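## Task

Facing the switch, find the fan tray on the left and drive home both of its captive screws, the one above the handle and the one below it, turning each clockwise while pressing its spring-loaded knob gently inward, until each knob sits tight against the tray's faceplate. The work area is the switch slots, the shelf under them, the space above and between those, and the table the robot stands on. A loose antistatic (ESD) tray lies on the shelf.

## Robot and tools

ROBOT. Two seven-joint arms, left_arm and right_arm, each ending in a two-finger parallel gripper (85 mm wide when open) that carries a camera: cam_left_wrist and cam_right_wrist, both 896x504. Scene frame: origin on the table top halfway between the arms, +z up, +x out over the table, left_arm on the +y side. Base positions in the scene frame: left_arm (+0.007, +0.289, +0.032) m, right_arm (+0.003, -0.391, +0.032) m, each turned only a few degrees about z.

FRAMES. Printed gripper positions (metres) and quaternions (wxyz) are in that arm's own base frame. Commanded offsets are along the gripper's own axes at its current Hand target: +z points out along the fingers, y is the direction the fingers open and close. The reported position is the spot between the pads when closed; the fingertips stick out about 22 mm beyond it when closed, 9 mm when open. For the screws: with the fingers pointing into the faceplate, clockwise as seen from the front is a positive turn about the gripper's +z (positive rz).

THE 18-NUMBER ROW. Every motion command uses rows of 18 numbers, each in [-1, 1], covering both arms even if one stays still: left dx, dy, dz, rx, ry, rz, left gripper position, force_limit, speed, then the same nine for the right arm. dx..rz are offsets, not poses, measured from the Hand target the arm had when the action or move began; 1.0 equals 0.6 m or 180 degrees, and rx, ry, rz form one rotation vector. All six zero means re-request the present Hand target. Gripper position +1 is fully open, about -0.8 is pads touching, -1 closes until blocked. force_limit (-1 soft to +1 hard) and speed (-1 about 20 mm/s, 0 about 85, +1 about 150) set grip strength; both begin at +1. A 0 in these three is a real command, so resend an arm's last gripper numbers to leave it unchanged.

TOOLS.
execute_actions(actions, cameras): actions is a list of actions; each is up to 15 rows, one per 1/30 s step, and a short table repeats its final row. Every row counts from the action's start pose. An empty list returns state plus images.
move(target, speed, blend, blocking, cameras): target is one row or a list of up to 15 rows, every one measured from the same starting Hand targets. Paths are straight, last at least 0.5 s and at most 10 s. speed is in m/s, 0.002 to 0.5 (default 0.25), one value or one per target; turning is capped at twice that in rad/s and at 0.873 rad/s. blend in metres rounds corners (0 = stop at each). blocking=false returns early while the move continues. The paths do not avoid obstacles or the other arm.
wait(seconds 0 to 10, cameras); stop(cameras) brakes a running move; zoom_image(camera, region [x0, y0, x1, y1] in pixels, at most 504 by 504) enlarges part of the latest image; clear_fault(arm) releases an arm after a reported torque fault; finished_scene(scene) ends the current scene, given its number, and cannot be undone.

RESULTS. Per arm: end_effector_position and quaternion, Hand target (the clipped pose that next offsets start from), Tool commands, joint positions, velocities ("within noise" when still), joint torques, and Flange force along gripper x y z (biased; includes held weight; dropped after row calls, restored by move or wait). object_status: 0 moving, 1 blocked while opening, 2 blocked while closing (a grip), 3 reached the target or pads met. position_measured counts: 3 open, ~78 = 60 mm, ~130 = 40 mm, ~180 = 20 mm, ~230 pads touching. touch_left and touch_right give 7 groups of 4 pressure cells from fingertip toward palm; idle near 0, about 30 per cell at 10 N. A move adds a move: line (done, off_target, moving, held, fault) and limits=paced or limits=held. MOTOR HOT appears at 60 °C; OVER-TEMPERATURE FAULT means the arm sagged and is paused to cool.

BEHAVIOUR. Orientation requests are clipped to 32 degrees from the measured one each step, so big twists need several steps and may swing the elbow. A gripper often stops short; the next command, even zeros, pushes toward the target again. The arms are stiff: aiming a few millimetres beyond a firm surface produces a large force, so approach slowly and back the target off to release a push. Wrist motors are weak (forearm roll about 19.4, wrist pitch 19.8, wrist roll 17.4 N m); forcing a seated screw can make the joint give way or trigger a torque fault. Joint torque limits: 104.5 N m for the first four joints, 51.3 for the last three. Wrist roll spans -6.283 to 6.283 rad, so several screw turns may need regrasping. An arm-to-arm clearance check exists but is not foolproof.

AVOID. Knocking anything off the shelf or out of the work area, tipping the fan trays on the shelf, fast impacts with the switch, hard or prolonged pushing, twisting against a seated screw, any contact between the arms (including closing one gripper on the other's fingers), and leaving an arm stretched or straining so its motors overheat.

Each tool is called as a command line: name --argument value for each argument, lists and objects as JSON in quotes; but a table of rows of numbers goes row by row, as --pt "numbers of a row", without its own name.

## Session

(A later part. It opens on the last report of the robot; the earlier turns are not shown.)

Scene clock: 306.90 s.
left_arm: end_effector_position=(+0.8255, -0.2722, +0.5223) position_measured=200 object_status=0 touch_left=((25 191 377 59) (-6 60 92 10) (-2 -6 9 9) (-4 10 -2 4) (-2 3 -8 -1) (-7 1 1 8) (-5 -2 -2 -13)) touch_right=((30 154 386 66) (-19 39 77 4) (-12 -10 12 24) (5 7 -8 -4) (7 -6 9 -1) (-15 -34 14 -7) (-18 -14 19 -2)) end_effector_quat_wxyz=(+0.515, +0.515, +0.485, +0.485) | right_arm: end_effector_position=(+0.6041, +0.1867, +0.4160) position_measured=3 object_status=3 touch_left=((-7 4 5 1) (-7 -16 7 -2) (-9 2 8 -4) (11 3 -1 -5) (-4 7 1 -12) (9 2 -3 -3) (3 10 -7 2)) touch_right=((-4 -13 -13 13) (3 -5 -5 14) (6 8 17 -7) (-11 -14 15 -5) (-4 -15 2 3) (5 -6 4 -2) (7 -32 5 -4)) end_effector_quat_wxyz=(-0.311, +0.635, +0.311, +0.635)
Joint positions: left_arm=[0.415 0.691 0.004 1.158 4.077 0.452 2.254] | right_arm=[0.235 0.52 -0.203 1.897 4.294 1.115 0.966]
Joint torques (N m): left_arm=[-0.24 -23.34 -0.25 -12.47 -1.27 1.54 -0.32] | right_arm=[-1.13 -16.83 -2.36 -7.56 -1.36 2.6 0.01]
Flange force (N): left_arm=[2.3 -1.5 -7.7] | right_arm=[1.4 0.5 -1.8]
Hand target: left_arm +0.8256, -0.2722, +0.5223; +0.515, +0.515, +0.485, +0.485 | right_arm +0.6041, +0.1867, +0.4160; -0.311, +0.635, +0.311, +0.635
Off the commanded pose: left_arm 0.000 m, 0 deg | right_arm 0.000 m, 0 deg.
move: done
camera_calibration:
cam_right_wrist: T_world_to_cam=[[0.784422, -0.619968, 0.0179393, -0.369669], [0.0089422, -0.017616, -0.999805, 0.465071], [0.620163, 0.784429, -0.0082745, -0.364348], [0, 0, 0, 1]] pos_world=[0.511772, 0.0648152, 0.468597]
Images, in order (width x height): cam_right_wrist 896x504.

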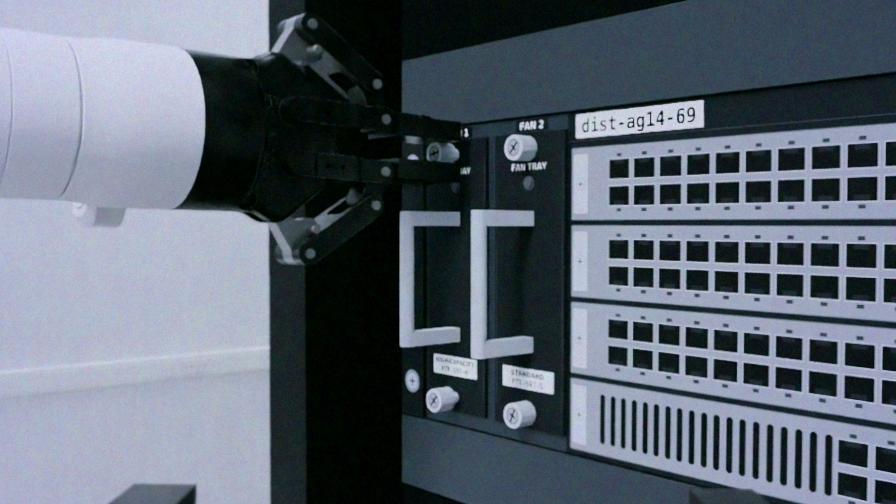

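move --target '[0.0022,0,0,0,0,0,-0.4,-1,-1,0,0,0,0,0,0,1,1,1]'

move --target '[0,0,0,0,0,-0.5,-0.4,-1,-1,0,0,0,0,0,0,1,1,1]' --speed 0.35 --cameras '["all"]'

Scene clock: 321.87 s.
left_arm: end_effector_position=(+0.8256, -0.2709, +0.5223) position_measured=179 object_status=3 touch_left=((-7 5 -8 0) (-6 -1 0 11) (-1 -9 8 6) (-8 -1 -10 4) (0 -8 -7 -7) (1 -3 2 -1) (-5 -5 -11 -5)) touch_right=((-23 10 6 -13) (-3 -21 9 -7) (30 -15 -44 20) (9 -10 -14 15) (14 20 -1 -25) (9 -3 5 -5) (-9 -22 21 -13)) end_effector_quat_wxyz=(+0.515, +0.515, +0.485, +0.485) | right_arm: end_effector_position=(+0.6041, +0.1867, +0.4160) position_measured=3 object_status=3 touch_left=((-5 7 3 -10) (-1 -2 -5 -13) (-10 7 1 1) (4 0 -3 -5) (-5 7 -1 -17) (7 1 -4 -1) (-4 -7 1 7)) touch_right=((-3 -13 -3 -11) (-21 -12 -3 1) (-7 -6 -18 4) (0 -25 -7 -1) (-10 -9 -8 -7) (-9 16 -2 10) (-6 -8 22 -6)) end_effector_quat_wxyz=(-0.311, +0.635, +0.311, +0.635)
Joint positions: left_arm=[0.413 0.69 0.005 1.161 4.072 0.451 2.259] | right_arm=[0.235 0.52 -0.203 1.897 4.294 1.115 0.966]
Joint torques (N m): left_arm=[0.04 -23.7 -0.09 -12.39 -1.22 1.58 -0.29] | right_arm=[-1.12 -16.84 -2.39 -7.58 -1.34 2.6 0.01]
Flange force (N): left_arm=[2.3 -1.6 -6.3] | right_arm=[1.4 0.5 -1.8]
Hand target: left_arm +0.8256, -0.2709, +0.5223; +0.515, +0.515, +0.485, +0.485 | right_arm +0.6041, +0.1867, +0.4160; -0.311, +0.635, +0.311, +0.635
Off the commanded pose: left_arm 0.000 m, 0 deg | right_arm 0.000 m, 0 deg.
move: done

Scene clock: 324.70 s.
left_arm: end_effector_position=(+0.8256, -0.2709, +0.5223) position_measured=179 object_status=3 touch_left=((-1 9 -1 2) (3 -1 3 2) (-1 -7 10 2) (-4 1 -9 0) (-4 -9 -4 -7) (-7 -9 1 -1) (-7 -4 -1 -10)) touch_right=((-4 3 -10 -4) (1 4 -3 -12) (-10 -24 -9 -15) (-4 0 6 4) (-8 3 -3 21) (12 9 8 -7) (12 -3 26 9)) end_effector_quat_wxyz=(+0.707, +0.021, +0.707, -0.021) | right_arm: end_effector_position=(+0.6041, +0.1867, +0.4160) position_measured=3 object_status=3 touch_left=((-21 -9 6 7) (-7 -2 2 3) (-5 10 -1 -2) (6 -1 7 4) (-4 11 5 -15) (-1 10 -4 -3) (-1 9 0 10)) touch_right=((-12 4 2 -6) (-7 -5 7 -6) (-9 -4 -5 -4) (-4 1 -8 3) (-10 3 -13 -5) (-1 -5 11 5) (-2 5 0 -3)) end_effector_quat_wxyz=(-0.311, +0.635, +0.311, +0.635)
Joint positions: left_arm=[0.192 0.724 0.452 1.173 4.019 0.615 3.607] | right_arm=[0.235 0.52 -0.203 1.897 4.294 1.115 0.966]
Joint torques (N m): left_arm=[0.02 -23.48 2.66 -11.82 -1.77 1.07 -0.23] | right_arm=[-1.16 -16.81 -2.38 -7.59 -1.36 2.59 0.02]
Flange force (N): left_arm=[1.4 2.2 -6.4] | right_arm=[1.5 0.5 -2.0]
Hand target: left_arm +0.8256, -0.2709, +0.5223; +0.707, +0.021, +0.707, -0.021 | right_arm +0.6041, +0.1867, +0.4160; -0.311, +0.635, +0.311, +0.635
Off the commanded pose: left_arm 0.000 m, 0 deg | right_arm 0.000 m, 0 deg.
move: done
camera_calibration:
cam_left_wrist: T_world_to_cam=[[0.0935354, 0.995529, -0.0131598, 0.207205], [0.00839014, 0.0124291, 0.999888, -0.471936], [0.995581, -0.0936353, -0.00719007, -0.697368], [0, 0, 0, 1]] pos_world=[0.678865, -0.265711, 0.469596]
cam_right_wrist: T_world_to_cam=[[0.784422, -0.619968, 0.0179393, -0.369669], [0.0089422, -0.017616, -0.999805, 0.465071], [0.620163, 0.784429, -0.0082745, -0.364348], [0, 0, 0, 1]] pos_world=[0.511772, 0.0648152, 0.468597]

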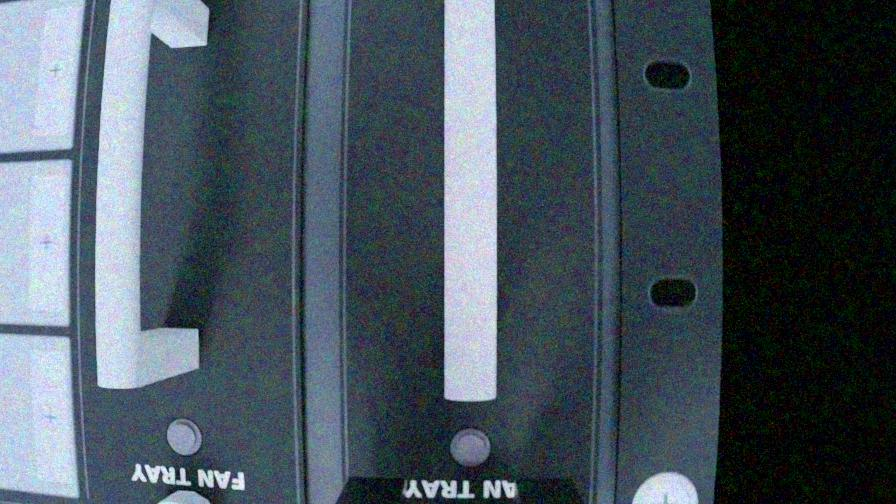

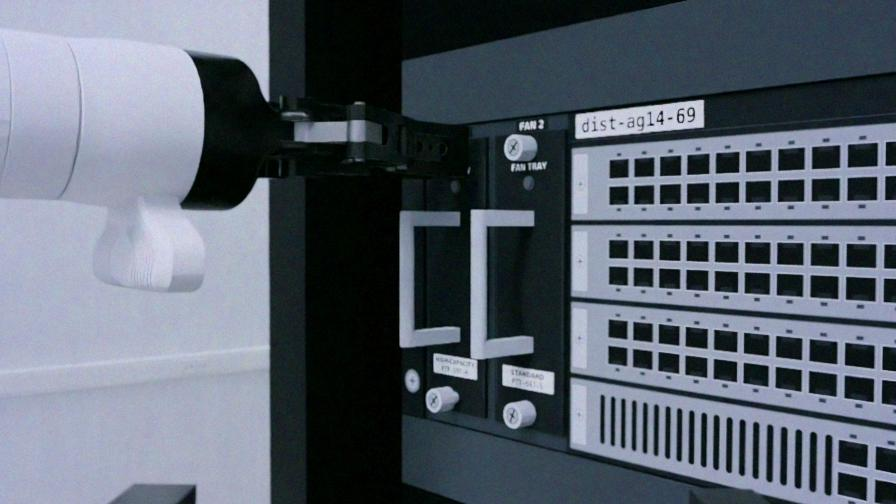

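move --target '[0,0,0,0,0,0,-1,-1,-1,0,0,0,0,0,0,1,1,1]'

wait --seconds 0.5

Scene clock: 332.10 s.
left_arm: end_effector_position=(+0.8257, -0.2708, +0.5223) position_measured=200 object_status=0 touch_left=((46 277 314 52) (-2 77 68 21) (-12 -1 10 6) (-11 3 -6 -1) (-3 5 -5 -6) (-3 -2 -10 4) (1 -3 -6 -12)) touch_right=((10 281 245 54) (6 39 30 4) (1 3 6 -11) (14 15 -23 -14) (-1 -27 0 1) (-25 -10 -14 -19) (-4 -5 5 -18)) end_effector_quat_wxyz=(+0.707, +0.021, +0.707, -0.021) | right_arm: end_effector_position=(+0.6041, +0.1867, +0.4160) position_measured=3 object_status=3 touch_left=((-7 -10 8 0) (-4 -7 3 -6) (-2 2 3 9) (9 0 -4 7) (-10 20 -2 -15) (5 -3 -5 4) (-4 4 0 8)) touch_right=((0 14 7 -3) (8 6 -6 -5) (5 10 -26 7) (-4 -6 15 -20) (-11 0 1 -19) (-6 -9 -9 6) (-14 1 6 -14)) end_effector_quat_wxyz=(-0.311, +0.635, +0.311, +0.635)
Joint positions: left_arm=[0.192 0.724 0.452 1.173 4.018 0.615 3.607] | right_arm=[0.235 0.52 -0.203 1.897 4.294 1.115 0.966]
Joint torques (N m): left_arm=[3.69 -22.89 4.71 -11.87 -2.27 -0.41 -0.24] | right_arm=[-1.14 -16.82 -2.32 -7.6 -1.32 2.59 0.02]
Flange force (N): left_arm=[2.1 7.6 -10.4] | right_arm=[1.4 0.4 -1.9]
Hand target: left_arm +0.8256, -0.2709, +0.5223; +0.707, +0.021, +0.707, -0.021 | right_arm +0.6041, +0.1867, +0.4160; -0.311, +0.635, +0.311, +0.635
Off the commanded pose: left_arm 0.000 m, 0 deg | right_arm 0.000 m, 0 deg.
move: done

Scene clock: 332.60 s.
left_arm: end_effector_position=(+0.8256, -0.2709, +0.5223) position_measured=200 object_status=2 touch_left=((49 276 304 56) (-5 93 72 7) (4 0 -1 -4) (-14 -2 2 -8) (0 -3 -2 -12) (-4 -3 7 2) (-2 -11 1 -6)) touch_right=((40 277 249 46) (3 67 30 -13) (-15 -9 -12 6) (2 4 -13 30) (7 1 -13 -36) (-13 4 10 19) (-10 -14 15 17)) end_effector_quat_wxyz=(+0.707, +0.021, +0.707, -0.021) | right_arm: end_effector_position=(+0.6041, +0.1867, +0.4160) position_measured=3 object_status=3 touch_left=((-1 -2 10 -3) (6 -1 1 -6) (-12 6 -1 15) (11 -3 7 7) (-1 4 -12 -6) (5 3 -2 1) (8 0 -6 2)) touch_right=((-13 -1 -10 29) (17 -7 -2 -4) (2 13 2 -9) (3 -15 7 -1) (-13 2 3 -1) (-2 -22 2 1) (11 -2 -3 -5)) end_effector_quat_wxyz=(-0.311, +0.635, +0.311, +0.635)
Joint positions: left_arm=[0.192 0.724 0.452 1.173 4.018 0.615 3.607] | right_arm=[0.235 0.52 -0.203 1.897 4.294 1.115 0.966]
Joint torques (N m): left_arm=[3.68 -22.93 4.71 -11.89 -2.31 -0.41 -0.28] | right_arm=[-1.17 -16.85 -2.38 -7.6 -1.34 2.59 0.01]
Flange force (N): left_arm=[2.2 7.6 -10.4] | right_arm=[1.3 0.5 -1.9]
Hand target: left_arm +0.8256, -0.2709, +0.5223; +0.707, +0.021, +0.707, -0.021 | right_arm +0.6041, +0.1867, +0.4160; -0.311, +0.635, +0.311, +0.635
Tool commands: left_gripper/position=-1.0 left_gripper/force_limit=-1.0 left_gripper/speed=-1.0 right_gripper/position=+1.0 right_gripper/force_limit=+1.0 right_gripper/speed=+1.0
Off the commanded pose: left_arm 0.000 m, 0 deg | right_arm 0.000 m, 0 deg.
wait: 0.50 s; at rest by 0.17 s

move --target '[0,0.0007,0,0,0,0,-1,-1,-1,0,0,0,0,0,0,1,1,1]' --speed 0.02

Scene clock: 339.63 s.
left_arm: end_effector_position=(+0.8257, -0.2705, +0.5222) position_measured=200 object_status=2 touch_left=((53 277 319 49) (2 89 69 16) (-1 -11 10 -2) (-7 6 -14 6) (-3 -1 0 -3) (-7 1 1 6) (2 -9 -1 -11)) touch_right=((37 281 215 38) (14 58 37 2) (7 29 -8 -1) (23 -13 -21 21) (-28 -18 22 -25) (25 8 18 14) (7 14 1 6)) end_effector_quat_wxyz=(+0.707, +0.021, +0.707, -0.021) | right_arm: end_effector_position=(+0.6041, +0.1867, +0.4160) position_measured=3 object_status=3 touch_left=((-7 1 6 -3) (-9 1 1 -1) (-2 1 5 11) (6 -3 8 -4) (-10 20 0 -10) (6 9 6 -8) (6 -2 -3 -2)) touch_right=((1 0 5 -5) (2 1 9 -4) (2 3 -10 8) (-5 5 15 -4) (7 -14 6 -12) (-19 8 15 -11) (2 0 -8 -18)) end_effector_quat_wxyz=(-0.311, +0.635, +0.311, +0.635)
Joint positions: left_arm=[0.191 0.723 0.453 1.174 4.018 0.615 3.608] | right_arm=[0.235 0.52 -0.203 1.897 4.294 1.115 0.966]
Joint torques (N m): left_arm=[2.12 -22.81 3.83 -11.49 -1.96 0.18 -0.25] | right_arm=[-1.1 -16.82 -2.37 -7.63 -1.32 2.6 0.01]
Flange force (N): left_arm=[1.3 5.1 -8.1] | right_arm=[1.4 0.3 -1.8]
Hand target: left_arm +0.8257, -0.2705, +0.5223; +0.707, +0.021, +0.707, -0.021 | right_arm +0.6041, +0.1867, +0.4160; -0.311, +0.635, +0.311, +0.635
Off the commanded pose: left_arm 0.000 m, 0 deg | right_arm 0.000 m, 0 deg.
move: done

move --target '[0,0.0008,0.0025,0,0,0,-1,-1,-1,0,0,0,0,0,0,1,1,1]' --speed 0.02 --cameras '["cam_right_wrist"]'

zoom_image --camera "cam_right_wrist" --region '[390, 110, 502, 190]'

Scene clock: 344.87 s.
left_arm: end_effector_position=(+0.8272, -0.2701, +0.5223) position_measured=200 object_status=2 touch_left=((53 293 314 54) (-7 94 77 16) (2 -8 5 -5) (-3 8 -11 1) (-4 0 -1 -6) (4 -12 -1 7) (-5 4 3 -10)) touch_right=((-5 253 224 41) (12 67 19 16) (-14 3 -12 5) (13 14 -10 -32) (-7 15 -6 -24) (-3 19 6 12) (-13 7 5 -3)) end_effector_quat_wxyz=(+0.707, +0.021, +0.707, -0.021) | right_arm: end_effector_position=(+0.6041, +0.1867, +0.4160) position_measured=3 object_status=3 touch_left=((-5 -3 4 -3) (-10 -13 -5 -1) (-18 16 -1 3) (12 -1 0 -1) (-9 8 4 -19) (5 -5 -3 -9) (1 -10 3 -4)) touch_right=((-2 -12 3 0) (0 -1 8 -19) (-10 -21 -15 -8) (9 -3 -1 18) (21 -10 -8 -2) (-4 9 -7 16) (-14 -9 5 -8)) end_effector_quat_wxyz=(-0.311, +0.635, +0.311, +0.635)
Joint positions: left_arm=[0.191 0.726 0.452 1.168 4.019 0.612 3.605] | right_arm=[0.235 0.52 -0.203 1.897 4.294 1.115 0.966]
Joint torques (N m): left_arm=[1.1 -22.91 3.24 -12.06 -1.97 0.47 -0.26] | right_arm=[-1.11 -16.84 -2.37 -7.54 -1.35 2.61 0.03]
Flange force (N): left_arm=[1.8 4.4 -9.8] | right_arm=[1.5 0.7 -1.7]
Hand target: left_arm +0.8272, -0.2701, +0.5223; +0.707, +0.021, +0.707, -0.021 | right_arm +0.6041, +0.1867, +0.4160; -0.311, +0.635, +0.311, +0.635
Off the commanded pose: left_arm 0.000 m, 0 deg | right_arm 0.000 m, 0 deg.
move: done
camera_calibration:
cam_right_wrist: T_world_to_cam=[[0.784422, -0.619968, 0.0179393, -0.369669], [0.0089422, -0.017616, -0.999805, 0.465071], [0.620163, 0.784429, -0.0082745, -0.364348], [0, 0, 0, 1]] pos_world=[0.511772, 0.0648152, 0.468597]
Images, in order (width x height): cam_right_wrist 896x504.

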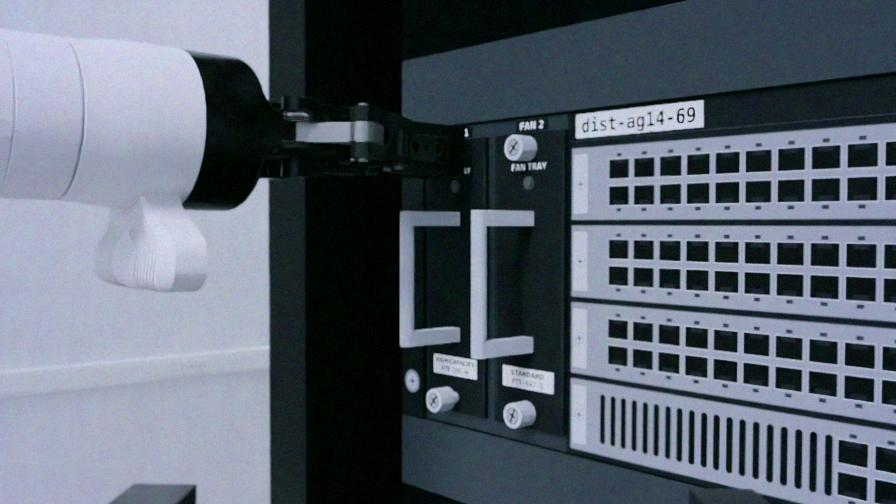

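Scaled by 4.500 from the camera's 896x504 image, which has a finer 1280x720 frame.

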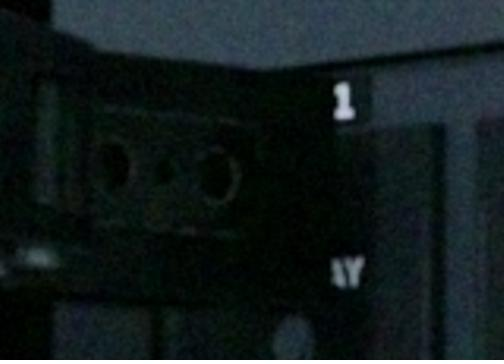

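move --target '[0,0,0,0,0,0.25,-1,-1,-1,0,0,0,0,0,0,1,1,1]' --speed 0.2

Scene clock: 359.90 s.
left_arm: end_effector_position=(+0.8272, -0.2701, +0.5223) position_measured=200 object_status=2 touch_left=((53 293 332 60) (1 94 75 17) (-10 -9 4 4) (0 -2 -12 -6) (8 8 -6 -12) (1 0 -2 4) (-1 -4 -7 -16)) touch_right=((39 253 215 46) (10 60 51 -7) (8 -1 -5 -28) (-26 8 -30 -29) (1 4 0 -30) (7 -3 23 -10) (0 -5 5 12)) end_effector_quat_wxyz=(+0.661, +0.290, +0.645, +0.251) | right_arm: end_effector_position=(+0.6041, +0.1867, +0.4160) position_measured=3 object_status=3 touch_left=((5 -4 -3 3) (-18 1 -2 -8) (-9 14 6 -11) (9 -1 4 -6) (-5 -1 -8 -10) (10 -4 6 5) (9 4 -3 6)) touch_right=((-3 -6 2 -3) (-4 1 18 -12) (15 -4 -16 6) (0 -2 5 6) (13 -5 -9 -3) (-3 -8 8 -3) (20 1 11 -1)) end_effector_quat_wxyz=(-0.311, +0.635, +0.311, +0.635)
Joint positions: left_arm=[0.304 0.7 0.218 1.162 4.054 0.525 2.934] | right_arm=[0.235 0.52 -0.203 1.897 4.294 1.115 0.966]
Joint torques (N m): left_arm=[-0.29 -23.48 1.07 -12.77 -1.59 1.32 -0.17] | right_arm=[-1.15 -16.79 -2.39 -7.58 -1.34 2.59 0.02]
Flange force (N): left_arm=[2.6 0.5 -8.8] | right_arm=[1.5 0.5 -1.9]
Hand target: left_arm +0.8272, -0.2701, +0.5223; +0.661, +0.290, +0.645, +0.251 | right_arm +0.6041, +0.1867, +0.4160; -0.311, +0.635, +0.311, +0.635
Off the commanded pose: left_arm 0.000 m, 0 deg | right_arm 0.000 m, 0 deg.
move: done

move --target '[0,0,0.0005,0,0,0.25,-1,-1,-1,0,0,0,0,0,0,1,1,1]' --speed 0.3 --cameras '["cam_right_wrist"]'

zoom_image --camera "cam_right_wrist" --region '[390, 110, 502, 190]'

Scene clock: 365.30 s.
left_arm: end_effector_position=(+0.8275, -0.2701, +0.5223) position_measured=200 object_status=2 touch_left=((49 302 337 51) (4 92 87 18) (-3 -8 5 3) (-9 4 -14 0) (-1 6 -1 -11) (-3 -2 0 1) (-1 -5 -11 -4)) touch_right=((16 250 223 35) (-5 65 50 -6) (3 12 -8 -4) (16 -8 -11 8) (11 5 -28 -13) (-3 -9 5 -3) (-26 3 -2 -19)) end_effector_quat_wxyz=(+0.515, +0.515, +0.485, +0.485) | right_arm: end_effector_position=(+0.6041, +0.1867, +0.4160) position_measured=3 object_status=3 touch_left=((-8 1 1 4) (2 -4 9 -7) (-9 9 -4 0) (10 -3 6 -4) (-2 1 -13 -12) (5 0 0 -1) (-1 7 -3 -3)) touch_right=((-7 5 -15 -7) (8 2 12 -17) (-9 -18 -17 -14) (4 -12 18 14) (-4 -7 -11 -18) (10 1 -10 14) (16 -14 8 8)) end_effector_quat_wxyz=(-0.311, +0.635, +0.311, +0.635)
Joint positions: left_arm=[0.431 0.694 -0.036 1.154 4.075 0.432 2.28] | right_arm=[0.235 0.52 -0.203 1.897 4.294 1.115 0.966]
Joint torques (N m): left_arm=[-0.68 -24.64 -0.75 -14.39 -1.51 2.02 -0.39] | right_arm=[-1.14 -16.81 -2.39 -7.56 -1.34 2.58 0.02]
Flange force (N): left_arm=[3.1 -4.3 -12.0] | right_arm=[1.5 0.6 -1.9]
Hand target: left_arm +0.8275, -0.2701, +0.5223; +0.515, +0.515, +0.485, +0.485 | right_arm +0.6041, +0.1867, +0.4160; -0.311, +0.635, +0.311, +0.635
Off the commanded pose: left_arm 0.000 m, 0 deg | right_arm 0.000 m, 0 deg.
move: done
camera_calibration:
cam_right_wrist: T_world_to_cam=[[0.784422, -0.619968, 0.0179393, -0.369669], [0.0089422, -0.017616, -0.999805, 0.465071], [0.620163, 0.784429, -0.0082745, -0.364348], [0, 0, 0, 1]] pos_world=[0.511772, 0.0648152, 0.468597]
Images, in order (width x height): cam_right_wrist 896x504.

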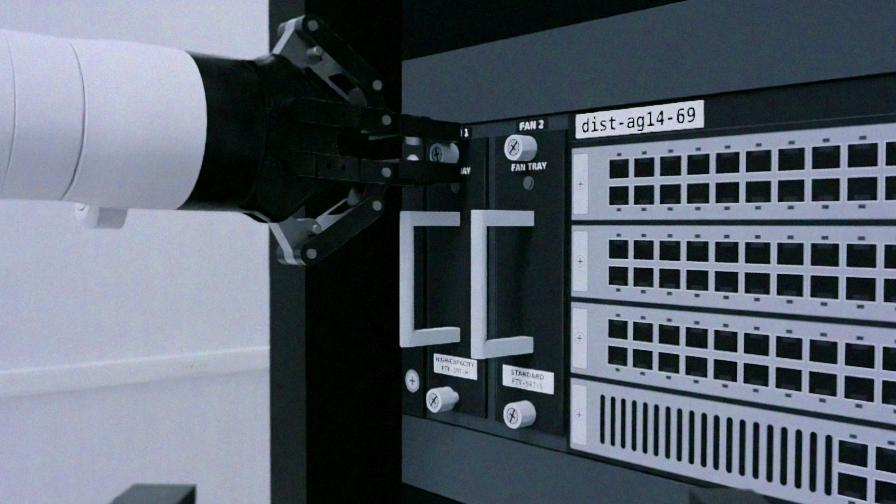

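Scaled by 4.500 from the camera's 896x504 image, which has a finer 1280x720 frame.

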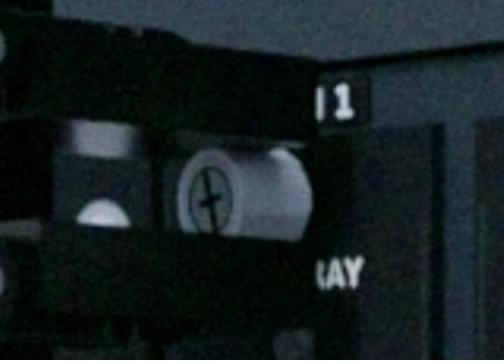

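move --pt "0 0 0.0005 0 0 0.45 -1 -1 -1 0 0 0 0 0 0 1 1 1" --pt "0 0 0.001 0 0 0.9 -1 -1 -1 0 0 0 0 0 0 1 1 1" --speed 0.35 --blend 0.005 --cameras '["cam_right_wrist"]'

zoom_image --camera "cam_right_wrist" --region '[390, 110, 502, 190]'

Scene clock: 376.87 s.
left_arm: end_effector_position=(+0.8281, -0.2703, +0.5222) position_measured=200 object_status=2 touch_left=((43 247 292 47) (0 74 65 7) (-1 -6 4 -8) (4 7 -10 11) (0 0 -1 -4) (-5 0 -4 4) (-6 4 -6 -7)) touch_right=((28 307 303 50) (3 99 59 16) (1 -14 9 24) (-1 18 3 -25) (-12 1 -5 13) (-2 23 -2 1) (17 10 31 -17)) end_effector_quat_wxyz=(-0.398, +0.559, -0.432, +0.584) | right_arm: end_effector_position=(+0.6041, +0.1867, +0.4160) position_measured=3 object_status=3 touch_left=((-17 -10 3 -4) (-2 -3 -13 -12) (2 -1 1 12) (17 4 5 1) (-8 -2 11 -16) (-4 4 -7 -7) (9 2 -4 -4)) touch_right=((-11 -2 -13 2) (-7 -16 7 -6) (7 0 -13 -14) (15 -8 -3 -11) (-6 -16 -3 -13) (11 9 -6 9) (9 7 2 2)) end_effector_quat_wxyz=(-0.311, +0.635, +0.311, +0.635)
Joint positions: left_arm=[0.827 0.837 -0.927 1.13 3.394 0.127 0.7] | right_arm=[0.235 0.52 -0.203 1.897 4.294 1.115 0.966]
Joint torques (N m): left_arm=[-19.83 -27.69 -16.38 -4.72 0.72 0.84 -0.25] | right_arm=[-1.12 -16.84 -2.33 -7.54 -1.32 2.6 0.01]
Flange force (N): left_arm=[17.0 11.5 -15.1] | right_arm=[1.4 0.5 -1.7]
Hand target: left_arm +0.8281, -0.2701, +0.5223; -0.398, +0.559, -0.432, +0.584 | right_arm +0.6041, +0.1867, +0.4160; -0.311, +0.635, +0.311, +0.635
Off the commanded pose: left_arm 0.000 m, 0 deg | right_arm 0.000 m, 0 deg.
move: done
camera_calibration:
cam_right_wrist: T_world_to_cam=[[0.784422, -0.619968, 0.0179393, -0.369669], [0.0089422, -0.017616, -0.999805, 0.465071], [0.620163, 0.784429, -0.0082745, -0.364348], [0, 0, 0, 1]] pos_world=[0.511772, 0.0648152, 0.468597]
Images, in order (width x height): cam_right_wrist 896x504.

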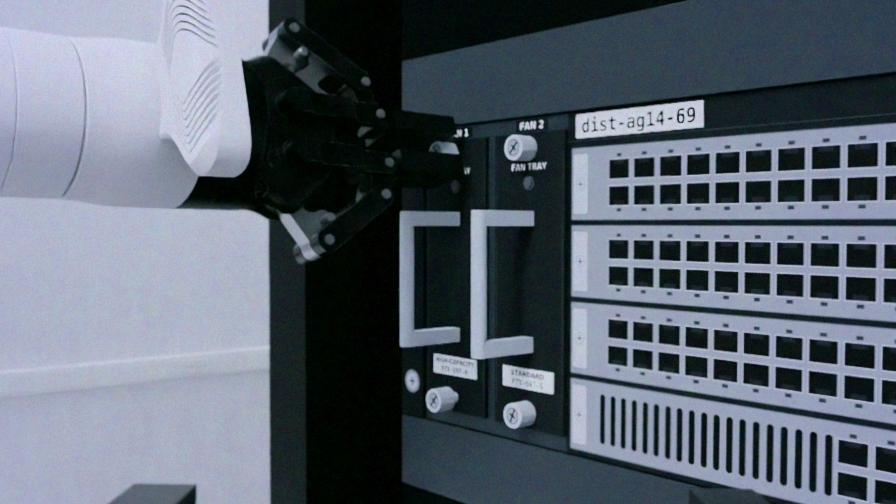

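Scaled by 4.500 from the camera's 896x504 image, which has a finer 1280x720 frame.

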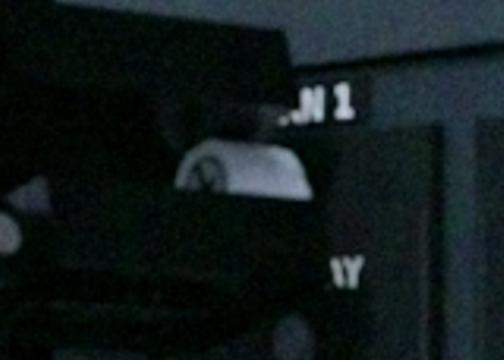

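move --target '[0.003,0.0018,0,0,0,0,-1,-1,-1,0,0,0,0,0,0,1,1,1]' --speed 0.02

Scene clock: 400.17 s.
left_arm: end_effector_position=(+0.8280, -0.2721, +0.5219) position_measured=200 object_status=2 touch_left=((51 288 302 53) (-2 79 69 16) (-1 -8 10 -3) (-9 2 -11 -10) (1 -7 -3 -4) (-2 4 1 11) (0 -3 3 -5)) touch_right=((31 309 269 52) (-4 49 55 16) (-3 -10 -8 -17) (-1 4 1 -3) (-13 -4 32 -8) (3 -19 6 3) (-16 -18 16 -19)) end_effector_quat_wxyz=(-0.398, +0.559, -0.432, +0.584) | right_arm: end_effector_position=(+0.6041, +0.1867, +0.4160) position_measured=3 object_status=3 touch_left=((-6 -5 6 -7) (-10 -6 -4 -10) (-7 7 2 5) (1 6 3 3) (-23 14 -1 -17) (1 -8 -6 -7) (-3 12 -3 1)) touch_right=((-15 14 -10 -16) (-12 -15 -11 8) (-4 -4 -5 -14) (-1 -8 2 -7) (-4 -11 1 1) (2 6 8 26) (15 4 10 -13)) end_effector_quat_wxyz=(-0.311, +0.635, +0.311, +0.635)
Joint positions: left_arm=[0.831 0.841 -0.933 1.127 3.399 0.124 0.701] | right_arm=[0.235 0.52 -0.203 1.897 4.294 1.115 0.966]
Joint torques (N m): left_arm=[-12.75 -22.96 -11.32 -8.53 0.36 1.83 -0.23] | right_arm=[-1.13 -16.85 -2.4 -7.55 -1.32 2.59 0.04]
Flange force (N): left_arm=[6.3 6.3 -25.7] | right_arm=[1.5 0.6 -1.8]
Hand target: left_arm +0.8279, -0.2722, +0.5218; -0.398, +0.559, -0.432, +0.584 | right_arm +0.6041, +0.1867, +0.4160; -0.311, +0.635, +0.311, +0.635
Off the commanded pose: left_arm 0.000 m, 0 deg | right_arm 0.000 m, 0 deg.
move: done

move --target '[0.0055,0.0018,-0.001,0,0,0,-1,-1,-1,0,0,0,0,0,0,1,1,1]' --speed 0.02

Scene clock: 409.27 s.
left_arm: end_effector_position=(+0.8272, -0.2755, +0.5218) position_measured=200 object_status=2 touch_left=((55 283 318 48) (4 98 73 16) (0 -7 6 6) (-12 5 -8 -6) (-3 -13 -7 -4) (3 1 4 3) (-9 -6 -4 -12)) touch_right=((34 288 218 46) (-3 78 51 -17) (-13 -20 13 -13) (-15 12 -18 12) (11 -16 24 -11) (-21 -14 3 6) (14 11 -22 -4)) end_effector_quat_wxyz=(-0.398, +0.559, -0.432, +0.584) | right_arm: end_effector_position=(+0.6041, +0.1867, +0.4160) position_measured=3 object_status=3 touch_left=((-16 -6 2 1) (-4 -2 2 -11) (-10 8 -4 12) (13 -5 -1 -9) (-1 4 -3 -9) (-1 -1 -6 -9) (1 1 -14 -1)) touch_right=((-4 15 3 14) (5 -1 8 2) (13 -16 -15 4) (11 -10 20 9) (-1 -1 -11 -1) (7 -2 4 4) (0 -1 25 -6)) end_effector_quat_wxyz=(-0.311, +0.635, +0.311, +0.635)
Joint positions: left_arm=[0.84 0.847 -0.945 1.123 3.407 0.118 0.704] | right_arm=[0.235 0.52 -0.203 1.897 4.294 1.115 0.966]
Joint torques (N m): left_arm=[2.22 -21.57 -4.3 -12.33 -0.14 2.98 -0.21] | right_arm=[-1.16 -16.84 -2.4 -7.56 -1.33 2.61 0.02]
Flange force (N): left_arm=[-6.6 0.0 -11.8] | right_arm=[1.4 0.6 -1.8]
Hand target: left_arm +0.8271, -0.2756, +0.5218; -0.398, +0.559, -0.432, +0.584 | right_arm +0.6041, +0.1867, +0.4160; -0.311, +0.635, +0.311, +0.635
Off the commanded pose: left_arm 0.000 m, 0 deg | right_arm 0.000 m, 0 deg.
move: done

move --target '[-0.0008,0,0,0,0,0,-0.4,-1,-1,0,0,0,0,0,0,1,1,1]' --speed 0.02 --cameras '["cam_right_wrist"]'

zoom_image --camera "cam_right_wrist" --region '[390, 110, 502, 190]'

Scene clock: 414.13 s.
left_arm: end_effector_position=(+0.8272, -0.2752, +0.5217) position_measured=179 object_status=3 touch_left=((-12 10 -6 1) (-6 4 4 5) (-2 -13 1 -3) (-9 0 0 -4) (6 -1 -2 0) (-7 -3 0 -2) (-2 0 5 -10)) touch_right=((18 -16 -13 -5) (-11 -3 -9 -5) (2 -1 1 1) (-18 12 -10 -10) (-24 18 11 -2) (-7 -8 -16 -8) (6 -4 30 -12)) end_effector_quat_wxyz=(-0.398, +0.559, -0.432, +0.584) | right_arm: end_effector_position=(+0.6041, +0.1867, +0.4160) position_measured=3 object_status=3 touch_left=((-5 2 -5 3) (-8 -1 -1 -7) (-6 2 6 9) (12 -10 -3 3) (-5 7 10 -7) (2 -3 1 -7) (-5 11 -6 1)) touch_right=((-16 -7 12 -5) (-31 -7 -8 -6) (4 -2 4 15) (5 -2 10 -14) (-15 -13 -9 -4) (11 0 -4 -13) (12 -4 16 -9)) end_effector_quat_wxyz=(-0.311, +0.635, +0.311, +0.635)
Joint positions: left_arm=[0.839 0.846 -0.943 1.124 3.406 0.12 0.703] | right_arm=[0.235 0.52 -0.203 1.897 4.294 1.115 0.966]
Joint torques (N m): left_arm=[-0.01 -22.94 -5.92 -10.46 -0.01 2.44 -0.19] | right_arm=[-1.13 -16.86 -2.38 -7.56 -1.32 2.6 0.01]
Flange force (N): left_arm=[-2.7 0.9 -6.4] | right_arm=[1.3 0.5 -1.7]
Hand target: left_arm +0.8272, -0.2752, +0.5217; -0.398, +0.559, -0.432, +0.584 | right_arm +0.6041, +0.1867, +0.4160; -0.311, +0.635, +0.311, +0.635
Off the commanded pose: left_arm 0.000 m, 0 deg | right_arm 0.000 m, 0 deg.
move: done
camera_calibration:
cam_right_wrist: T_world_to_cam=[[0.784422, -0.619968, 0.0179393, -0.369669], [0.0089422, -0.017616, -0.999805, 0.465071], [0.620163, 0.784429, -0.0082745, -0.364348], [0, 0, 0, 1]] pos_world=[0.511772, 0.0648152, 0.468597]
Images, in order (width x height): cam_right_wrist 896x504.

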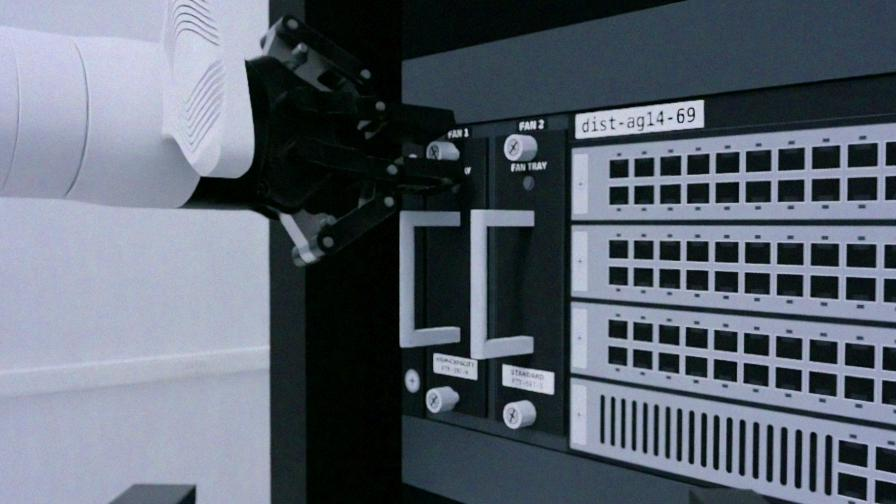

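Scaled by 4.500 from the camera's 896x504 image, which has a finer 1280x720 frame.

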